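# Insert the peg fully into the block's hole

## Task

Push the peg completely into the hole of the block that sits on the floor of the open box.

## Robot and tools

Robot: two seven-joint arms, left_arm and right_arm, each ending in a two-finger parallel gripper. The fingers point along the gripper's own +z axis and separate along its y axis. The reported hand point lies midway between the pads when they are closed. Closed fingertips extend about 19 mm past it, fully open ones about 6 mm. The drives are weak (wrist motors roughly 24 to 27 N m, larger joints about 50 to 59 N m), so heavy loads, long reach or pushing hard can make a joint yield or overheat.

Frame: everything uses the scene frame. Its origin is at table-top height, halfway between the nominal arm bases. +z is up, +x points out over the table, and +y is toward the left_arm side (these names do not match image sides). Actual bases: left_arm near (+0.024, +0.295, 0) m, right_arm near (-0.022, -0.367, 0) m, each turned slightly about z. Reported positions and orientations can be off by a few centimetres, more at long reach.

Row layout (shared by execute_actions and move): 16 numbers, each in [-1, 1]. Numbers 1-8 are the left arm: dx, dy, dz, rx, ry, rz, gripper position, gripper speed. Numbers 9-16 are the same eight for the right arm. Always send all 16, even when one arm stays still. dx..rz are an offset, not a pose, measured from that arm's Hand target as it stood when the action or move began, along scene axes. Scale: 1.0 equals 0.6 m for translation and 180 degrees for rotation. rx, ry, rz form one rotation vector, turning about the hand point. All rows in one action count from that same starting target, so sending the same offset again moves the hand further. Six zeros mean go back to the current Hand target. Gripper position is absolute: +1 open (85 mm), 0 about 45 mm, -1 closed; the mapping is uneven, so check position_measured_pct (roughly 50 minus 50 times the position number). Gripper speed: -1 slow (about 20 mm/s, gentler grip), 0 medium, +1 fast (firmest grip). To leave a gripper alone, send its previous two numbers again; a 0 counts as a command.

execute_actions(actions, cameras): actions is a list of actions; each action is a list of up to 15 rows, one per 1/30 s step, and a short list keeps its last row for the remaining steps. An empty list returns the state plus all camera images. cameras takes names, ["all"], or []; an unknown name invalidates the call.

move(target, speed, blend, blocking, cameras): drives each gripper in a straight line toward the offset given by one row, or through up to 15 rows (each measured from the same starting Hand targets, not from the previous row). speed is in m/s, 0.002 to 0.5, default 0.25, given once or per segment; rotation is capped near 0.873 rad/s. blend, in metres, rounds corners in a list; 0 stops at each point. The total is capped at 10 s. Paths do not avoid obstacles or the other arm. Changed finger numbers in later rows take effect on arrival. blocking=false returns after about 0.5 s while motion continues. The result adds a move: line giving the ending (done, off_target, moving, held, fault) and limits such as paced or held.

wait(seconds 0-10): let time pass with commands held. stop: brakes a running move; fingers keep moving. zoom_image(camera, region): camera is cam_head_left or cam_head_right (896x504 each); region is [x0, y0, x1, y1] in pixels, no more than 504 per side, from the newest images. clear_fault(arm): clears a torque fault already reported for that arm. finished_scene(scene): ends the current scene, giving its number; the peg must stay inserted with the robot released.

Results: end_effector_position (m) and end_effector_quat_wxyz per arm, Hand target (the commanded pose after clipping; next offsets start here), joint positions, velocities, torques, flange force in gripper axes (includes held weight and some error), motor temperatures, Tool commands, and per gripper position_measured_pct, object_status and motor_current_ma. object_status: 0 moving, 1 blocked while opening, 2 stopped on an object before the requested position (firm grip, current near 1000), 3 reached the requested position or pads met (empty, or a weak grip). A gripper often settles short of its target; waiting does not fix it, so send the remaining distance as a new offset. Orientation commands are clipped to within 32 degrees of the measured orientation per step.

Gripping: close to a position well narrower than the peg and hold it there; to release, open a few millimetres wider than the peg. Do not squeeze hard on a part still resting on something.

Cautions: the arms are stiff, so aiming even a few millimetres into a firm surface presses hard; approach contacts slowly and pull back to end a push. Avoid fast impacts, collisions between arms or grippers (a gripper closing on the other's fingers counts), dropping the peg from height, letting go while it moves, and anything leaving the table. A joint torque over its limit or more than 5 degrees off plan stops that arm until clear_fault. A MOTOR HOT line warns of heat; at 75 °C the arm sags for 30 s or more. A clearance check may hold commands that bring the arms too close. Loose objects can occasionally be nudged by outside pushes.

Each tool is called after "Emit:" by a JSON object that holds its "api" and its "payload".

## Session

Emit:
{"api": "execute_actions", "payload": {"actions": []}}

Emit:
{"api": "zoom_image", "payload": {"camera": "cam_head_right", "region": [300, 270, 580, 430]}}

Emit:
{"api": "zoom_image", "payload": {"camera": "cam_head_left", "region": [300, 270, 580, 430]}}

Scene clock: 0.00 s.
left_arm: end_effector_position=(+0.4567, +0.5076, +0.1842) position_measured_pct=0.0 object_status=3 motor_current_ma=0 end_effector_quat_wxyz=(-0.300, -0.595, +0.702, -0.252) | right_arm: end_effector_position=(+0.1802, -0.2509, +0.2188) position_measured_pct=0.0 object_status=3 motor_current_ma=0 end_effector_quat_wxyz=(-0.216, +0.014, +0.959, +0.182)
Joint positions: left_arm=[-0.732 0.979 -0.068 0.982 0.491 1.869 2.138] | right_arm=[-0.13 0.235 0.092 2.085 -0.436 1.279 1.69]
Joint velocities: within noise
Joint torques (N m): no reading
Motor temperatures (°C): left_arm=[34 32 31 31 39 36 40] | right_arm=[32 31 28 33 39 35 38]
Flange force (N): no reading
Hand target: left_arm +0.4567, +0.5076, +0.1842; -0.300, -0.595, +0.702, -0.252 | right_arm +0.1802, -0.2509, +0.2188; -0.216, +0.014, +0.959, +0.182
Tool commands: left_gripper/position=+1.0 left_gripper/speed=+1.0 right_gripper/position=+1.0 right_gripper/speed=+1.0

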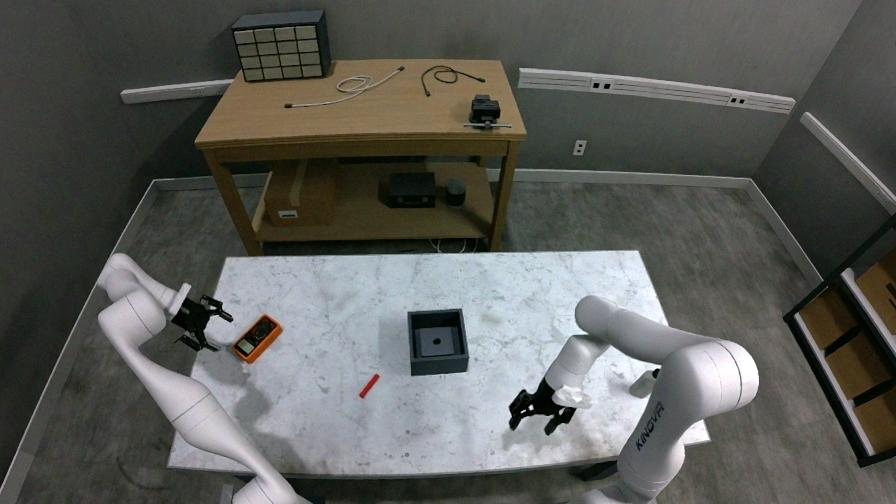

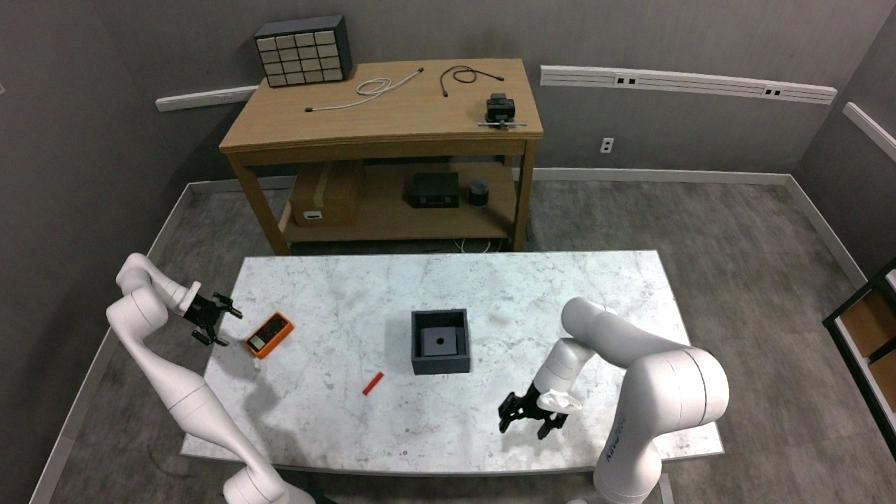

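Scaled by 1.800.

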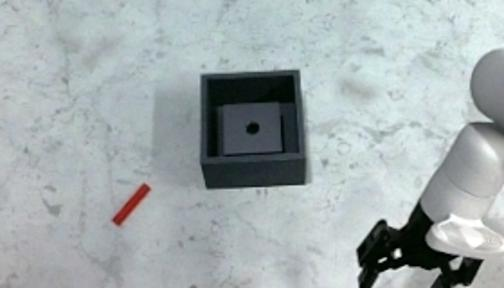

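Scaled by 1.800.

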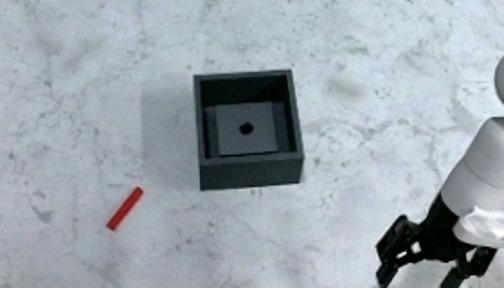

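Emit:
{"api": "move", "payload": {"target": [[0,0,0,0,0,0,1,1,0.262,0.738,0.0,-0.257,-0.422,-0.210,1,1],[0,0,0,0,0,0,1,1,0.262,0.738,-0.232,-0.257,-0.422,-0.210,1,1]], "cameras": ["all"], "blend": 0.03}}

Emit:
{"api": "zoom_image", "payload": {"camera": "cam_head_right", "region": [320, 350, 410, 410]}}

Emit:
{"api": "zoom_image", "payload": {"camera": "cam_head_left", "region": [320, 350, 410, 410]}}

Scene clock: 45.50 s.
left_arm: end_effector_position=(+0.4567, +0.5076, +0.1842) position_measured_pct=0.0 object_status=3 motor_current_ma=0 end_effector_quat_wxyz=(-0.300, -0.595, +0.702, -0.252) | right_arm: end_effector_position=(+0.3113, +0.1257, +0.2190) position_measured_pct=0.0 object_status=3 motor_current_ma=0 end_effector_quat_wxyz=(+0.387, +0.228, +0.889, -0.085)
Joint positions: left_arm=[-0.732 0.979 -0.068 0.982 0.491 1.869 2.138] | right_arm=[-1.381 0.866 0.058 1.117 0.736 1.468 -0.508]
Joint torques (N m): left_arm=[-0.35 -24.24 1.78 -6.7 0.7 2.13 0.26] | right_arm=[1.28 -23.02 1.61 -8.37 2.39 1.24 -0.04]
Flange force (N): left_arm=[-1.8 -0.5 1.9] | right_arm=[0.9 -4.6 0.2]
Hand target: left_arm +0.4567, +0.5076, +0.1842; -0.300, -0.595, +0.702, -0.252 | right_arm +0.3113, +0.1257, +0.2191; +0.387, +0.228, +0.889, -0.085 (not the last commanded pose)
Off the commanded pose: left_arm 0.000 m, 0 deg | right_arm 0.157 m, 15 deg.
led back after a hold (right arm): the arm was led back toward your command in small steps, so it may still be short of it.
move: held (right_arm; a check stopped the path); path passed 0 of 2 targets; limits=held
pose unreachable (right arm): on one or more control steps of this call, first in action 0 (counted from 0), this arm could not follow its commanded pose, so it was not sent that pose on those steps. It may still have moved: this result reports where it is.
cause: moving toward the commanded pose would bring a part of the arm too close to another arm (a part of this arm just beyond joint 5 (forearm roll) and a part of the left arm just beyond its joint 2 (shoulder), along the way the arms are being sent, or toward where that arm still pushes).

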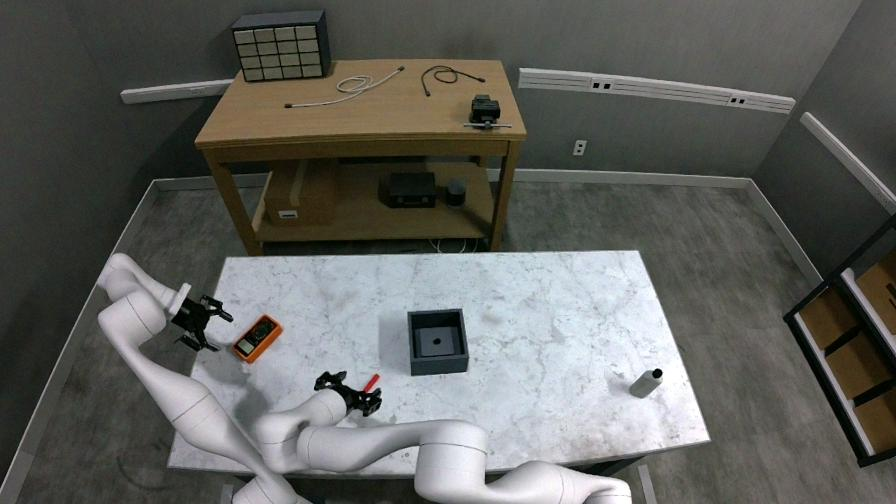

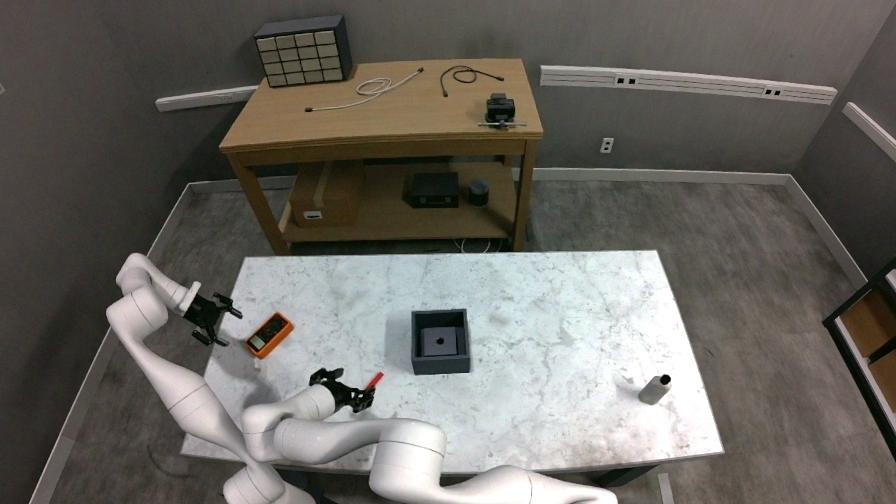

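Scaled by 5.600.

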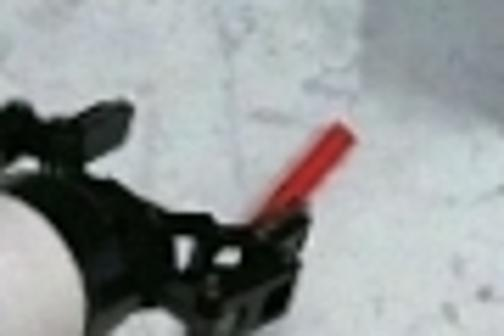

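Scaled by 5.600.

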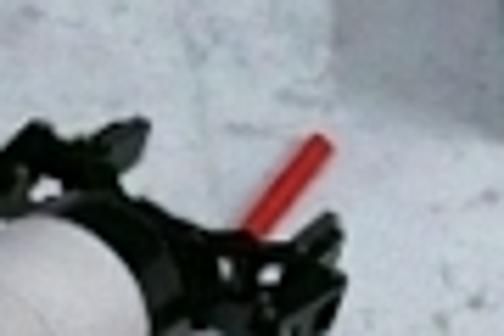

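Emit:
{"api": "move", "payload": {"target": [[-0.68,0.4,0.2,0,0,0.33,1,1,0,0,0,0,0,0,1,1],[-0.68,0.4,0.2,0,0,0.33,1,1,0.043,0.11,-0.05,-0.0455,-0.0588,-0.0385,1,1],[-0.68,0.4,0.2,0,0,0.33,1,1,0.043,0.11,-0.232,-0.0455,-0.0588,-0.0385,1,1]], "cameras": ["all"], "speed": 0.35, "blend": 0.03}}

Emit:
{"api": "zoom_image", "payload": {"camera": "cam_head_right", "region": [320, 350, 410, 410]}}

Emit:
{"api": "zoom_image", "payload": {"camera": "cam_head_left", "region": [320, 350, 410, 410]}}

Scene clock: 62.63 s.
left_arm: end_effector_position=(+0.0487, +0.7476, +0.3042) position_measured_pct=0.0 object_status=3 motor_current_ma=0 end_effector_quat_wxyz=(+0.135, +0.864, -0.315, +0.368) | right_arm: end_effector_position=(+0.3154, +0.1373, +0.2136) position_measured_pct=0.0 object_status=3 motor_current_ma=0 end_effector_quat_wxyz=(+0.404, +0.233, +0.880, -0.093)
Joint positions: left_arm=[-1.751 0.817 -0.189 0.928 0.561 2.103 2.169] | right_arm=[-1.394 0.928 0.074 1.037 0.749 1.512 -0.506]
Joint torques (N m): left_arm=[-0.4 -22.79 0.62 -7.1 0.58 2.06 0.22] | right_arm=[1.19 -23.26 1.85 -8.45 2.45 1.24 -0.05]
Flange force (N): left_arm=[-1.9 -1.3 1.3] | right_arm=[-0.1 -6.5 0.4]
Hand target: left_arm +0.0487, +0.7476, +0.3042; +0.135, +0.864, -0.315, +0.368 | right_arm +0.3154, +0.1373, +0.2137; +0.404, +0.233, +0.880, -0.093 (not the last commanded pose)
Off the commanded pose: left_arm 0.000 m, 0 deg | right_arm 0.146 m, 13 deg.
led back after a hold (right arm): the arm was led back toward your command in small steps, so it may still be short of it.
joint sent to its limit (left arm) — joint 6 (wrist pitch), upper limit.
move: held (right_arm; a check stopped the path); path passed 1 of 3 targets; limits=held
pose unreachable (right arm): on one or more control steps of this call, first in action 0 (counted from 0), this arm could not follow its commanded pose, so it was not sent that pose on those steps. It may still have moved: this result reports where it is.
cause: moving toward the commanded pose would bring a part of the arm too close to another arm (a part of this arm just beyond joint 5 (forearm roll) and a part of the left arm just beyond its joint 2 (shoulder), 48 mm apart when this arm was first held).

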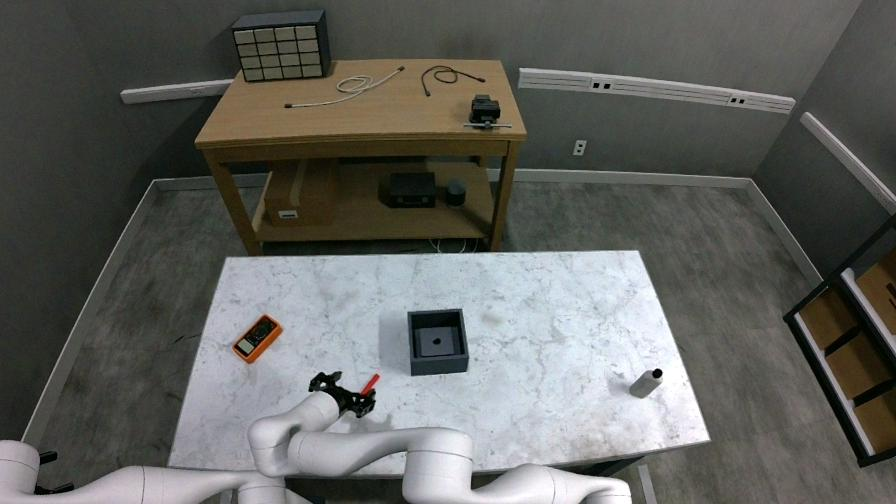

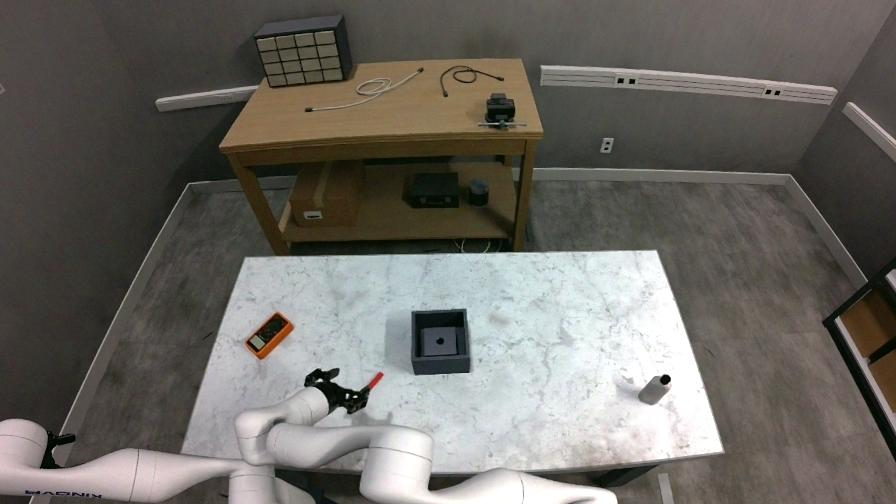

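Scaled by 5.600.

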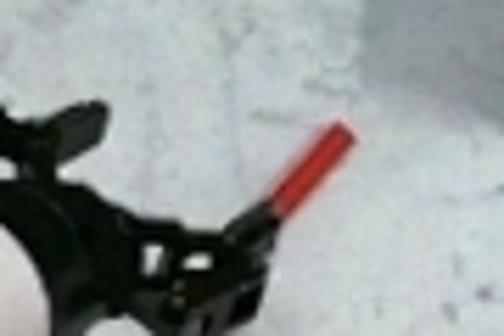

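Scaled by 5.600.

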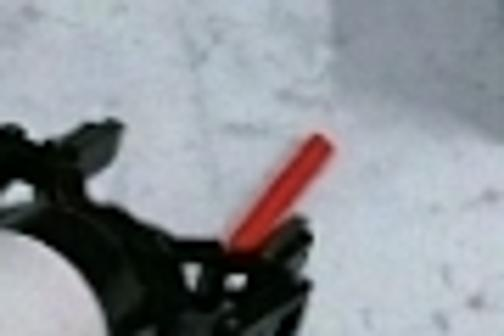

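Emit:
{"api": "move", "payload": {"target": [[-0.0,0,0,0,0,0,1,1,0.154,0.008,-0.15,0.138,0.235,-0.028,1,1],[0,0,0,0,0,0,1,1,0.154,0.008,-0.317,0.138,0.235,-0.028,1,1],[0,0,0,0,0,0,1,1,0.154,0.008,-0.3165,0.138,0.235,-0.028,-1,-0.5]], "blend": [0.03,0,0], "speed": [0.3,0.12,0.1], "cameras": ["all"]}}

Scene clock: 87.10 s.
left_arm: end_effector_position=(+0.0487, +0.7476, +0.3042) position_measured_pct=0.0 object_status=3 motor_current_ma=0 end_effector_quat_wxyz=(+0.135, +0.864, -0.315, +0.368) | right_arm: end_effector_position=(+0.4079, +0.1421, +0.0238) position_measured_pct=85.7 object_status=0 motor_current_ma=1000 end_effector_quat_wxyz=(-0.001, +0.301, +0.954, +0.000)
Joint positions: left_arm=[-1.751 0.817 -0.188 0.928 0.561 2.103 2.169] | right_arm=[-0.78 1.135 -0.242 0.865 0.238 1.164 -0.06]
Joint torques (N m): left_arm=[-0.41 -22.79 1.07 -7.09 0.66 2.05 0.25] | right_arm=[1.68 -8.54 -0.46 0.18 0.53 1.72 -0.07]
Flange force (N): left_arm=[-2.0 -1.0 1.4] | right_arm=[2.7 -0.9 -24.7]
Hand target: left_arm +0.0487, +0.7476, +0.3042; +0.135, +0.864, -0.315, +0.368 | right_arm +0.4079, +0.1421, +0.0238; -0.001, +0.301, +0.954, +0.000
Off the commanded pose: left_arm 0.000 m, 0 deg | right_arm 0.000 m, 0 deg.
move: done

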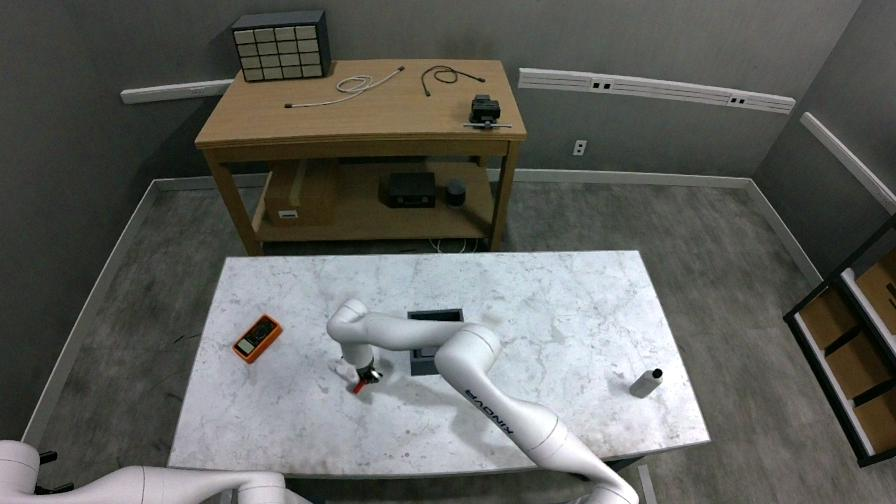

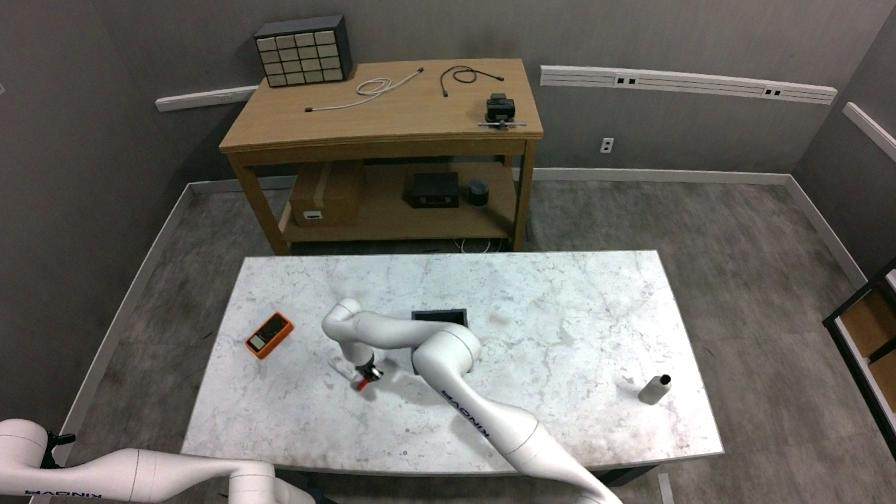

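Emit:
{"api": "move", "payload": {"target": [[0,0,0,0,0,0,1,1,0,0,0.06,0,0,0,-1,-0.5],[0,0,0,0,0,0,1,1,0.087,-0.02,0.06,0,0,0.25,-1,-0.5],[0,0,0,0,0,0,1,1,0.087,-0.02,0.003,0,0,0.25,-1,-0.5],[0,0,0,0,0,0,1,1,0.087,-0.02,0.0035,0,0,0.25,-0.3,-0.3]], "blend": [0.01,0.01,0,0], "speed": [0.2,0.3,0.08,0.1]}}

Scene clock: 96.70 s.
left_arm: end_effector_position=(+0.0487, +0.7476, +0.3042) position_measured_pct=0.0 object_status=3 motor_current_ma=0 end_effector_quat_wxyz=(+0.135, +0.864, -0.315, +0.368) | right_arm: end_effector_position=(+0.4600, +0.1300, +0.0257) position_measured_pct=64.9 object_status=0 motor_current_ma=0 end_effector_quat_wxyz=(-0.001, -0.087, +0.996, +0.000)
Joint positions: left_arm=[-1.751 0.817 -0.188 0.928 0.561 2.103 2.169] | right_arm=[-0.692 1.224 -0.374 0.666 0.365 1.294 0.775]
Joint torques (N m): left_arm=[-0.41 -22.74 1.04 -7.11 0.65 2.05 0.26] | right_arm=[1.65 -22.53 -1.5 -7.37 0.89 0.05 -0.08]
Flange force (N): left_arm=[-1.9 -0.8 1.6] | right_arm=[8.8 -3.5 -6.9]
Hand target: left_arm +0.0487, +0.7476, +0.3042; +0.135, +0.864, -0.315, +0.368 | right_arm +0.4600, +0.1301, +0.0259; -0.001, -0.087, +0.996, +0.000
Off the commanded pose: left_arm 0.000 m, 0 deg | right_arm 0.000 m, 0 deg.
move: done

Emit:
{"api": "move", "payload": {"target": [[0,0,0,0,0,0,1,1,0,0,0.12,0,0,0,-0.3,1],[0,0,0,0,0,0,1,1,-0.15,-0.027,0.09,0.058,-0.328,0,1,1]], "blend": [0.03,0], "speed": [0.15,0.4], "cameras": ["all"]}}

Emit:
{"api": "zoom_image", "payload": {"camera": "cam_head_right", "region": [330, 320, 420, 380]}}

Emit:
{"api": "zoom_image", "payload": {"camera": "cam_head_left", "region": [330, 320, 420, 380]}}

Scene clock: 115.67 s.
left_arm: end_effector_position=(+0.0487, +0.7476, +0.3042) position_measured_pct=0.0 object_status=3 motor_current_ma=0 end_effector_quat_wxyz=(+0.135, +0.864, -0.315, +0.368) | right_arm: end_effector_position=(+0.3700, +0.1139, +0.0799) position_measured_pct=0.0 object_status=0 motor_current_ma=0 end_effector_quat_wxyz=(+0.497, -0.076, +0.863, +0.044)
Joint positions: left_arm=[-1.751 0.817 -0.188 0.928 0.561 2.103 2.169] | right_arm=[-1.627 1.027 0.501 1.85 1.631 0.564 -1.26]
Joint torques (N m): left_arm=[-0.39 -22.75 1.03 -7.11 0.64 2.08 0.26] | right_arm=[1.2 -18.63 5.54 -3.95 0.99 2.52 -0.04]
Flange force (N): left_arm=[-1.9 -0.8 1.6] | right_arm=[-1.4 1.1 -5.1]
Hand target: left_arm +0.0487, +0.7476, +0.3042; +0.135, +0.864, -0.315, +0.368 | right_arm +0.3700, +0.1139, +0.0799; +0.497, -0.076, +0.863, +0.044
Off the commanded pose: left_arm 0.000 m, 0 deg | right_arm 0.000 m, 0 deg.
move: done

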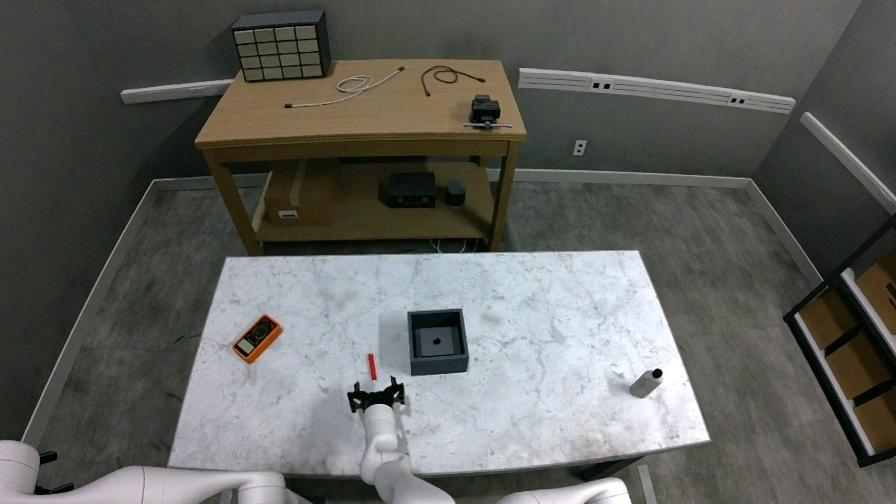

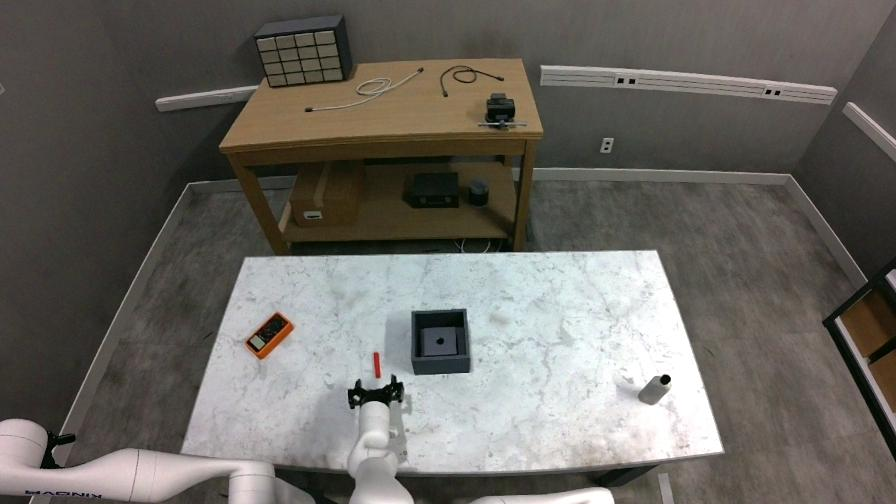

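Scaled by 5.600.

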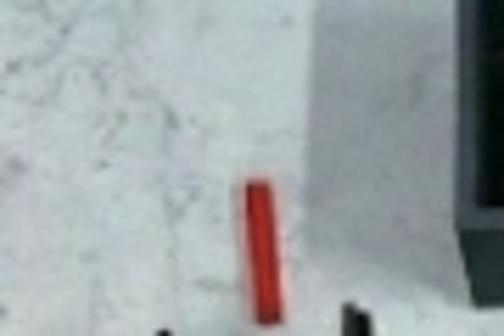

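Scaled by 5.600.

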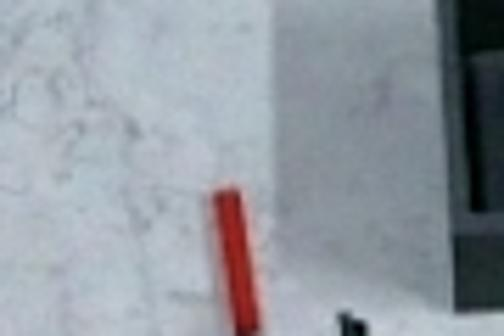

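Emit:
{"api": "move", "payload": {"target": [[0,0,0,0,0,0,1,1,0.1167,0.0208,-0.0917,0,0,0,1,1],[0,0,0,0,0,0,1,1,0.1167,0.0208,-0.0912,0,0,0,-1,-0.5]], "speed": 0.15, "cameras": ["all"]}}

Emit:
{"api": "zoom_image", "payload": {"camera": "cam_head_left", "region": [330, 320, 420, 380]}}

Scene clock: 139.13 s.
left_arm: end_effector_position=(+0.0487, +0.7476, +0.3042) position_measured_pct=0.0 object_status=3 motor_current_ma=0 end_effector_quat_wxyz=(+0.135, +0.864, -0.315, +0.368) | right_arm: end_effector_position=(+0.4401, +0.1264, +0.0251) position_measured_pct=85.7 object_status=0 motor_current_ma=1000 end_effector_quat_wxyz=(+0.497, -0.076, +0.863, +0.044)
Joint positions: left_arm=[-1.751 0.817 -0.188 0.928 0.561 2.103 2.169] | right_arm=[-1.479 1.186 0.504 1.688 1.765 0.51 -1.354]
Joint torques (N m): left_arm=[-0.34 -22.73 1.04 -7.11 0.66 2.09 0.26] | right_arm=[3.65 -13.47 2.79 -0.29 0.2 -0.04 0.04]
Flange force (N): left_arm=[-1.9 -0.7 1.6] | right_arm=[-11.6 6.1 -12.8]
Hand target: left_arm +0.0487, +0.7476, +0.3042; +0.135, +0.864, -0.315, +0.368 | right_arm +0.4401, +0.1264, +0.0251; +0.497, -0.076, +0.863, +0.044
Off the commanded pose: left_arm 0.000 m, 0 deg | right_arm 0.000 m, 0 deg.
move: done

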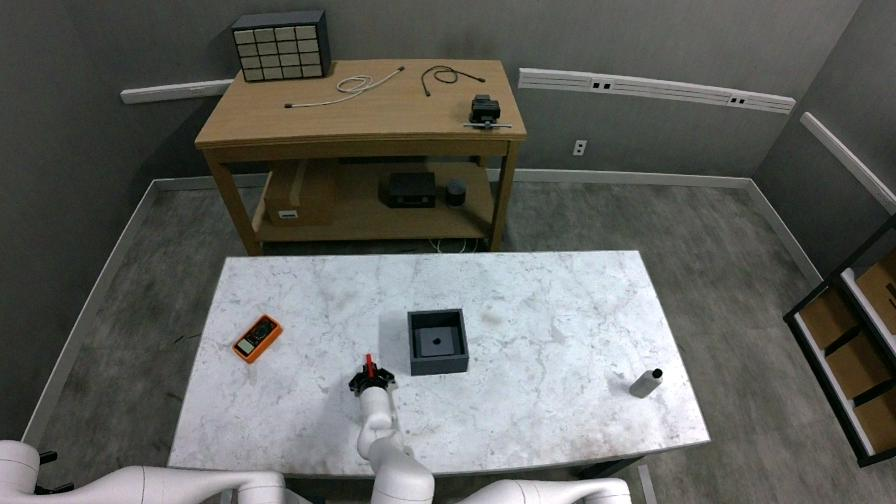

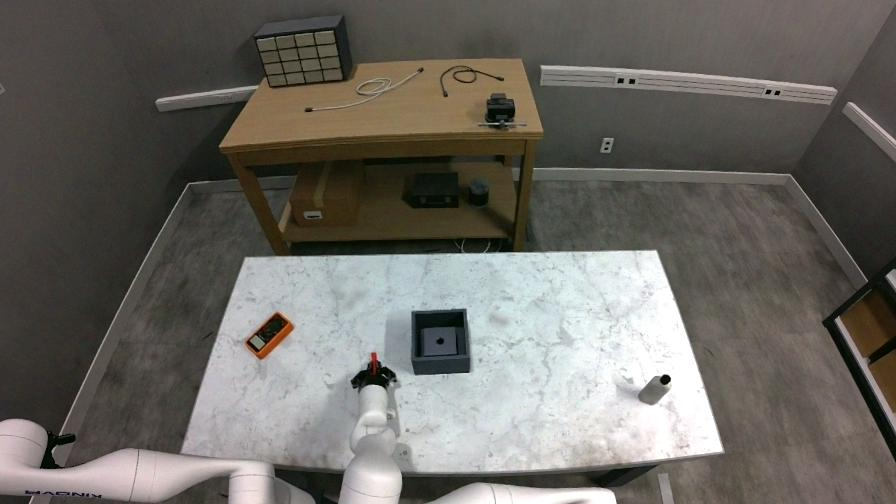

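Scaled by 5.600.

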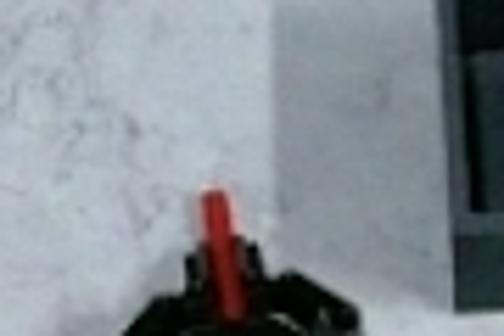

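Emit:
{"api": "move", "payload": {"target": [[0,0,0,0,0,0,1,1,0,0,0.3,0,0,0,-1,-0.5],[0,0,0,0,0,0,1,1,0.116,-0.3275,0.3,0.0882,0.5006,-0.1739,-1,-0.5]], "speed": 0.4, "blend": [0.04,0], "cameras": ["all"]}}

Emit:
{"api": "zoom_image", "payload": {"camera": "cam_head_right", "region": [400, 290, 480, 380]}}

Emit:
{"api": "zoom_image", "payload": {"camera": "cam_head_left", "region": [400, 290, 480, 380]}}

Scene clock: 149.43 s.
left_arm: end_effector_position=(+0.0487, +0.7476, +0.3042) position_measured_pct=0.0 object_status=3 motor_current_ma=0 end_effector_quat_wxyz=(+0.135, +0.864, -0.315, +0.368) | right_arm: end_effector_position=(+0.5096, -0.0701, +0.2051) position_measured_pct=85.7 object_status=2 motor_current_ma=1000 end_effector_quat_wxyz=(-0.251, +0.250, +0.933, +0.067)
Joint positions: left_arm=[-1.751 0.817 -0.188 0.928 0.561 2.103 2.169] | right_arm=[-0.263 1.179 -0.37 0.303 -0.11 1.969 0.518]
Joint torques (N m): left_arm=[-0.39 -22.8 1.03 -7.11 0.68 2.08 0.25] | right_arm=[1.23 -26.29 -2.34 -8.49 -0.56 1.05 -0.04]
Flange force (N): left_arm=[-2.0 -0.9 1.5] | right_arm=no reading
Hand target: left_arm +0.0487, +0.7476, +0.3042; +0.135, +0.864, -0.315, +0.368 | right_arm +0.5097, -0.0701, +0.2052; -0.251, +0.250, +0.933, +0.067
Off the commanded pose: left_arm 0.000 m, 0 deg | right_arm 0.000 m, 0 deg.
move: done

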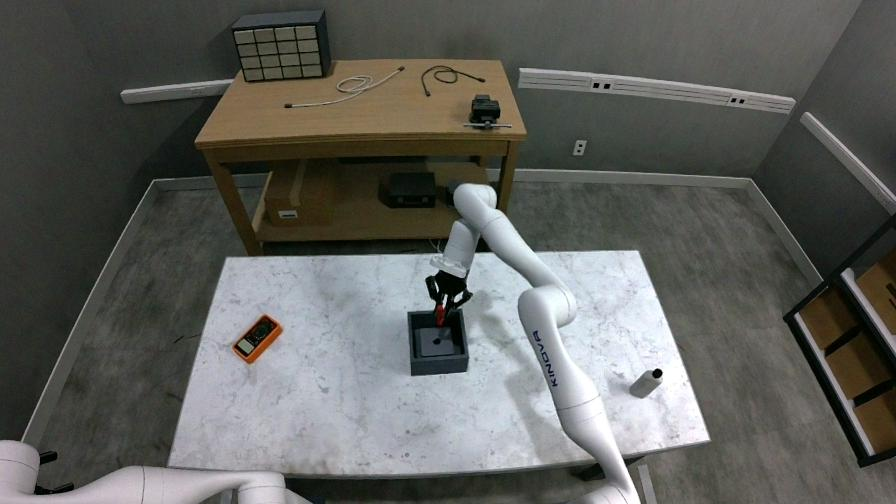

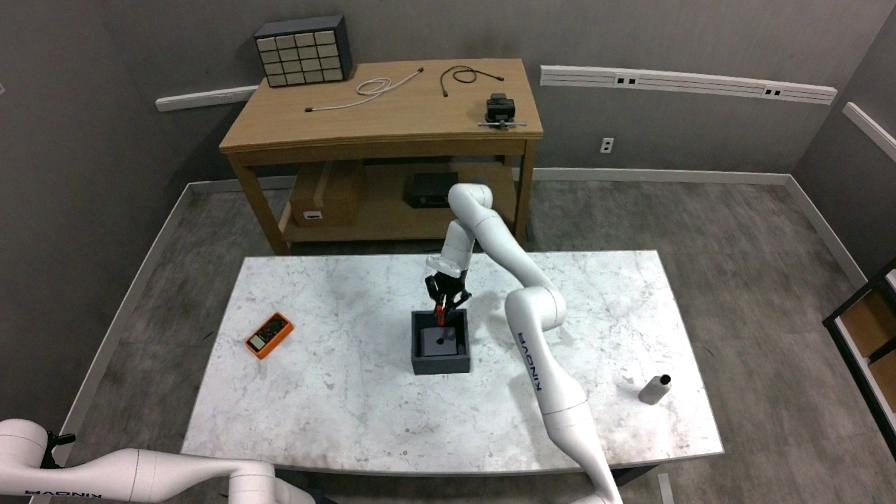

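Scaled by 5.600.

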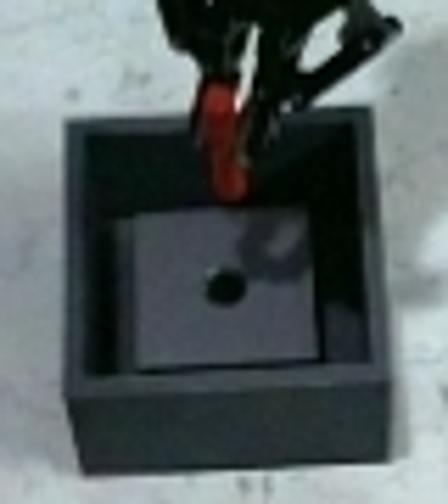

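Scaled by 5.600.

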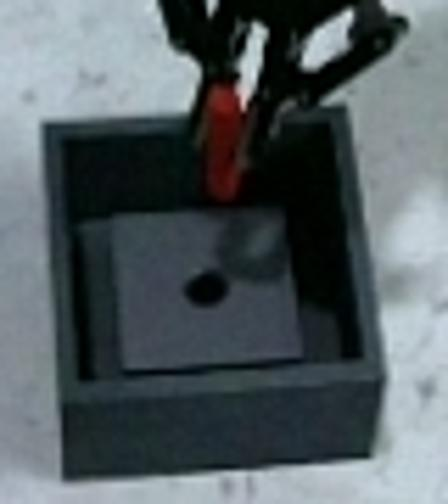

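Emit:
{"api": "move", "payload": {"target": [0,0,0,0,0,0,1,1,-0.011,0.017,-0.083,0,0,0,-1,-0.5], "speed": 0.2, "cameras": ["all"]}}

Emit:
{"api": "zoom_image", "payload": {"camera": "cam_head_right", "region": [415, 320, 455, 360]}}

Emit:
{"api": "zoom_image", "payload": {"camera": "cam_head_left", "region": [415, 320, 455, 360]}}

Scene clock: 161.67 s.
left_arm: end_effector_position=(+0.0487, +0.7476, +0.3042) position_measured_pct=0.0 object_status=3 motor_current_ma=0 end_effector_quat_wxyz=(+0.135, +0.864, -0.315, +0.368) | right_arm: end_effector_position=(+0.5031, -0.0599, +0.1554) position_measured_pct=85.7 object_status=2 motor_current_ma=1000 end_effector_quat_wxyz=(-0.251, +0.250, +0.933, +0.067)
Joint positions: left_arm=[-1.751 0.817 -0.188 0.928 0.561 2.103 2.169] | right_arm=[-0.25 1.169 -0.373 0.497 -0.101 1.792 0.546]
Joint torques (N m): left_arm=[-0.33 -22.73 1.02 -7.09 0.66 2.08 0.27] | right_arm=[1.17 -26.11 -2.83 -8.7 -0.6 1.02 -0.04]
Flange force (N): left_arm=[-2.0 -0.7 1.5] | right_arm=no reading
Hand target: left_arm +0.0487, +0.7476, +0.3042; +0.135, +0.864, -0.315, +0.368 | right_arm +0.5031, -0.0599, +0.1554; -0.251, +0.250, +0.933, +0.067
Off the commanded pose: left_arm 0.000 m, 0 deg | right_arm 0.000 m, 0 deg.
move: done

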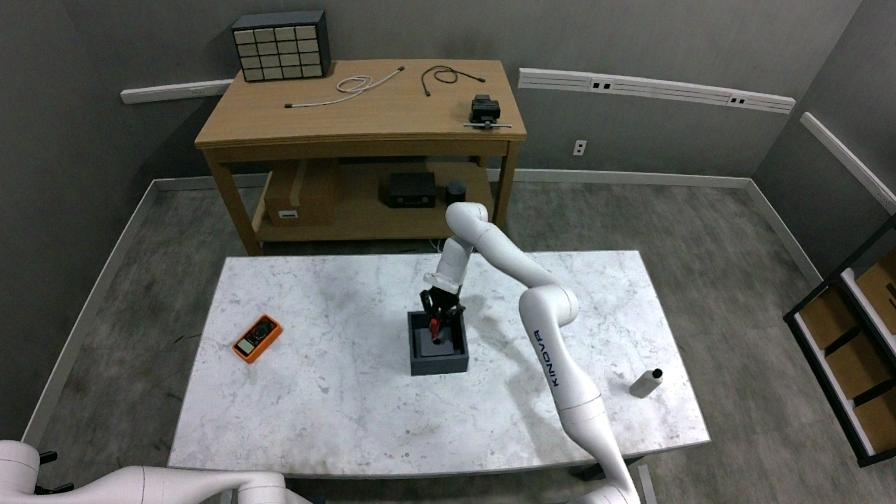

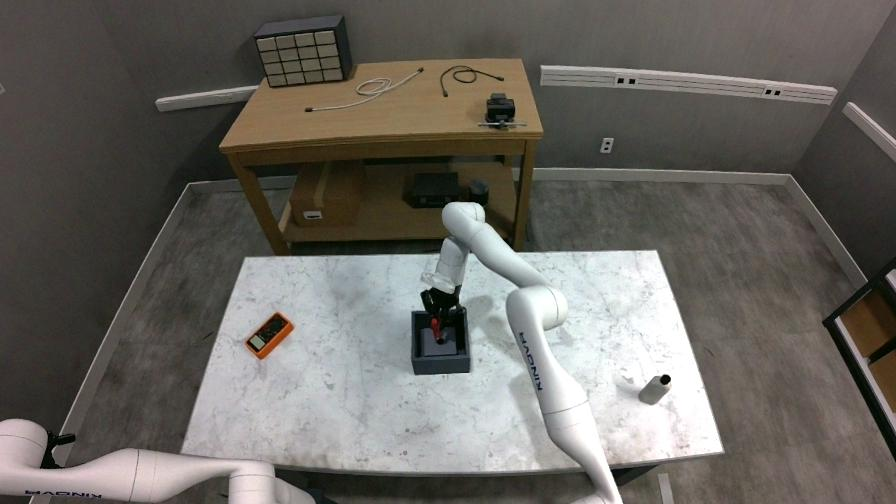

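Scaled by 12.600.

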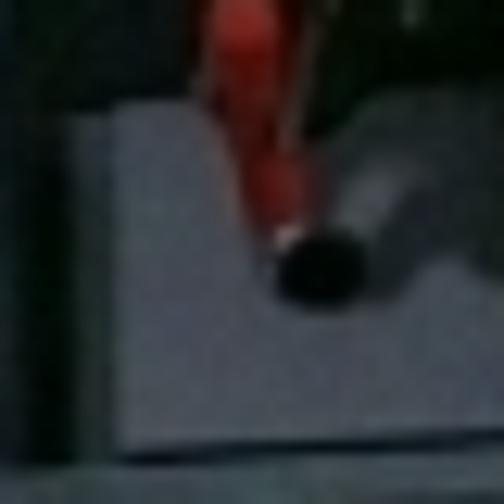

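Scaled by 12.600.

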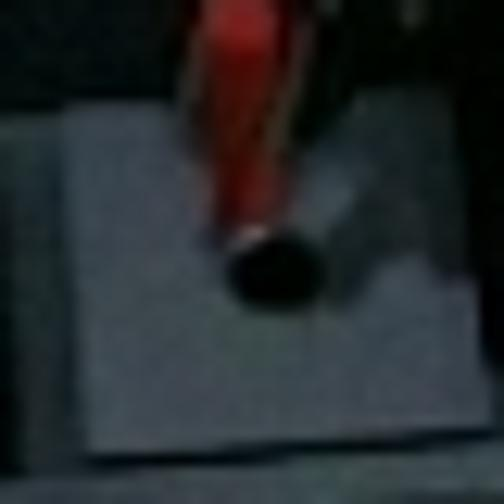

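Emit:
{"api": "move", "payload": {"target": [[0,0,0,0,0,0,1,1,0.008,-0.008,-0.02,0,0,0,-1,-0.5],[0,0,0,0,0,0,1,1,0.008,-0.008,-0.067,0,0,0,-1,-0.5]], "speed": [0.1,0.05], "blend": [0.003,0]}}

Scene clock: 169.63 s.
left_arm: end_effector_position=(+0.0487, +0.7476, +0.3042) position_measured_pct=0.0 object_status=3 motor_current_ma=0 end_effector_quat_wxyz=(+0.135, +0.864, -0.315, +0.368) | right_arm: end_effector_position=(+0.5079, -0.0647, +0.1152) position_measured_pct=85.7 object_status=2 motor_current_ma=1000 end_effector_quat_wxyz=(-0.251, +0.250, +0.933, +0.067)
Joint positions: left_arm=[-1.751 0.817 -0.188 0.928 0.561 2.103 2.169] | right_arm=[-0.236 1.209 -0.369 0.538 -0.09 1.721 0.581]
Joint torques (N m): left_arm=[-0.38 -22.74 1.06 -7.11 0.64 2.03 0.24] | right_arm=[1.17 -26.36 -2.98 -8.38 -0.59 1.15 -0.07]
Flange force (N): left_arm=[-1.9 -0.8 1.5] | right_arm=[6.4 -6.3 4.8]
Hand target: left_arm +0.0487, +0.7476, +0.3042; +0.135, +0.864, -0.315, +0.368 | right_arm +0.5079, -0.0647, +0.1152; -0.251, +0.250, +0.933, +0.067
Off the commanded pose: left_arm 0.000 m, 0 deg | right_arm 0.000 m, 0 deg.
move: done

Emit:
{"api": "move", "payload": {"target": [[0,0,0,0,0,0,1,1,0,0,-0.03,0,0,0,-1,-0.5],[0,0,0,0,0,0,1,1,0,0,-0.0295,0,0,0,-0.5,0]], "speed": 0.05}}

Emit:
{"api": "move", "payload": {"target": [[0,0,0,0,0,0,1,1,0,0,0.17,0,0,0,-0.5,0],[0,0,0,0,0,0,1,1,0,-0.3,0.2,0,0,0,-0.5,0]], "blend": [0.03,0], "cameras": ["all"]}}

Emit:
{"api": "zoom_image", "payload": {"camera": "cam_head_left", "region": [415, 320, 455, 360]}}

Scene clock: 182.03 s.
left_arm: end_effector_position=(+0.0487, +0.7476, +0.3042) position_measured_pct=0.0 object_status=3 motor_current_ma=0 end_effector_quat_wxyz=(+0.135, +0.864, -0.315, +0.368) | right_arm: end_effector_position=(+0.5078, -0.0647, +0.0974) position_measured_pct=74.9 object_status=0 motor_current_ma=0 end_effector_quat_wxyz=(-0.251, +0.250, +0.933, +0.067)
Joint positions: left_arm=[-1.751 0.817 -0.188 0.928 0.561 2.103 2.169] | right_arm=[-0.233 1.224 -0.367 0.561 -0.086 1.685 0.592]
Joint torques (N m): left_arm=[-0.36 -22.8 1.05 -7.06 0.66 2.06 0.28] | right_arm=[1.22 -26.29 -3 -8.27 -0.55 1.1 -0.04]
Flange force (N): left_arm=[-2.1 -1.0 1.3] | right_arm=[6.3 -5.8 4.1]
Hand target: left_arm +0.0487, +0.7476, +0.3042; +0.135, +0.864, -0.315, +0.368 | right_arm +0.5079, -0.0647, +0.0975; -0.251, +0.250, +0.933, +0.067
Off the commanded pose: left_arm 0.000 m, 0 deg | right_arm 0.000 m, 0 deg.
move: done

Scene clock: 183.70 s.
left_arm: end_effector_position=(+0.0487, +0.7476, +0.3042) position_measured_pct=0.0 object_status=3 motor_current_ma=0 end_effector_quat_wxyz=(+0.135, +0.864, -0.315, +0.368) | right_arm: end_effector_position=(+0.5078, -0.2446, +0.2174) position_measured_pct=74.9 object_status=3 motor_current_ma=0 end_effector_quat_wxyz=(-0.251, +0.250, +0.933, +0.067)
Joint positions: left_arm=[-1.751 0.817 -0.188 0.928 0.561 2.103 2.169] | right_arm=[0.038 1.008 -0.356 0.655 -0.065 1.894 0.78]
Joint torques (N m): left_arm=[-0.33 -22.72 0.99 -7.13 0.64 2.09 0.26] | right_arm=[1.18 -24.12 -2.64 -8.44 -0.36 1.32 -0.18]
Flange force (N): left_arm=[-1.9 -0.7 1.7] | right_arm=[6.5 -3.8 6.1]
Hand target: left_arm +0.0487, +0.7476, +0.3042; +0.135, +0.864, -0.315, +0.368 | right_arm +0.5079, -0.2447, +0.2175; -0.251, +0.250, +0.933, +0.067
Off the commanded pose: left_arm 0.000 m, 0 deg | right_arm 0.000 m, 0 deg.
move: done

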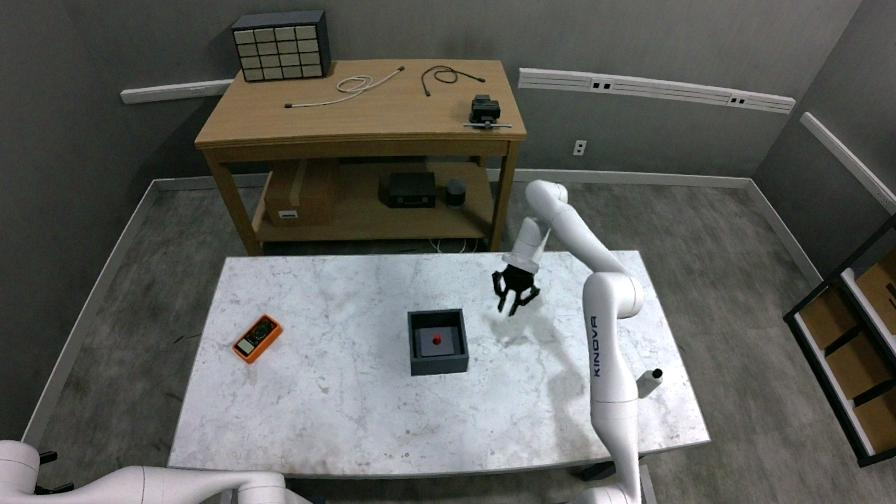

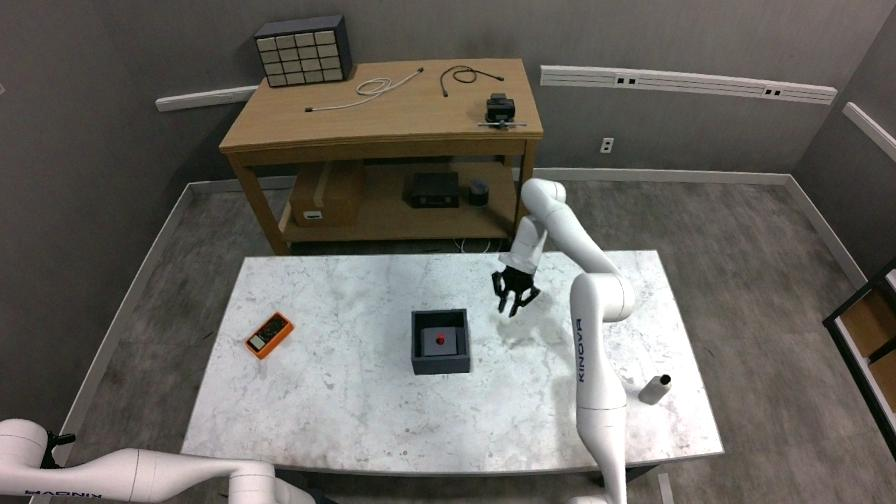

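Scaled by 12.600.

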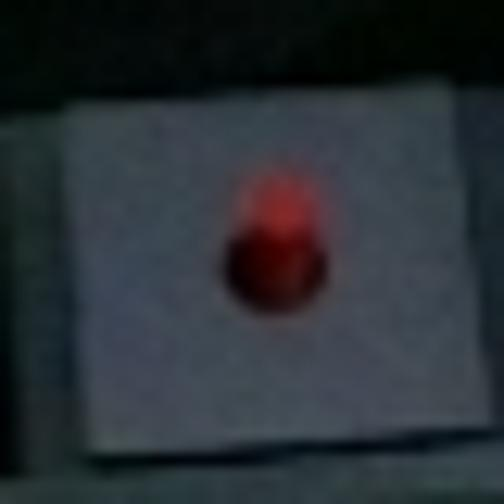

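Emit:
{"api": "finished_scene", "payload": {"scene": 2}}

The scene is finished: the task was done.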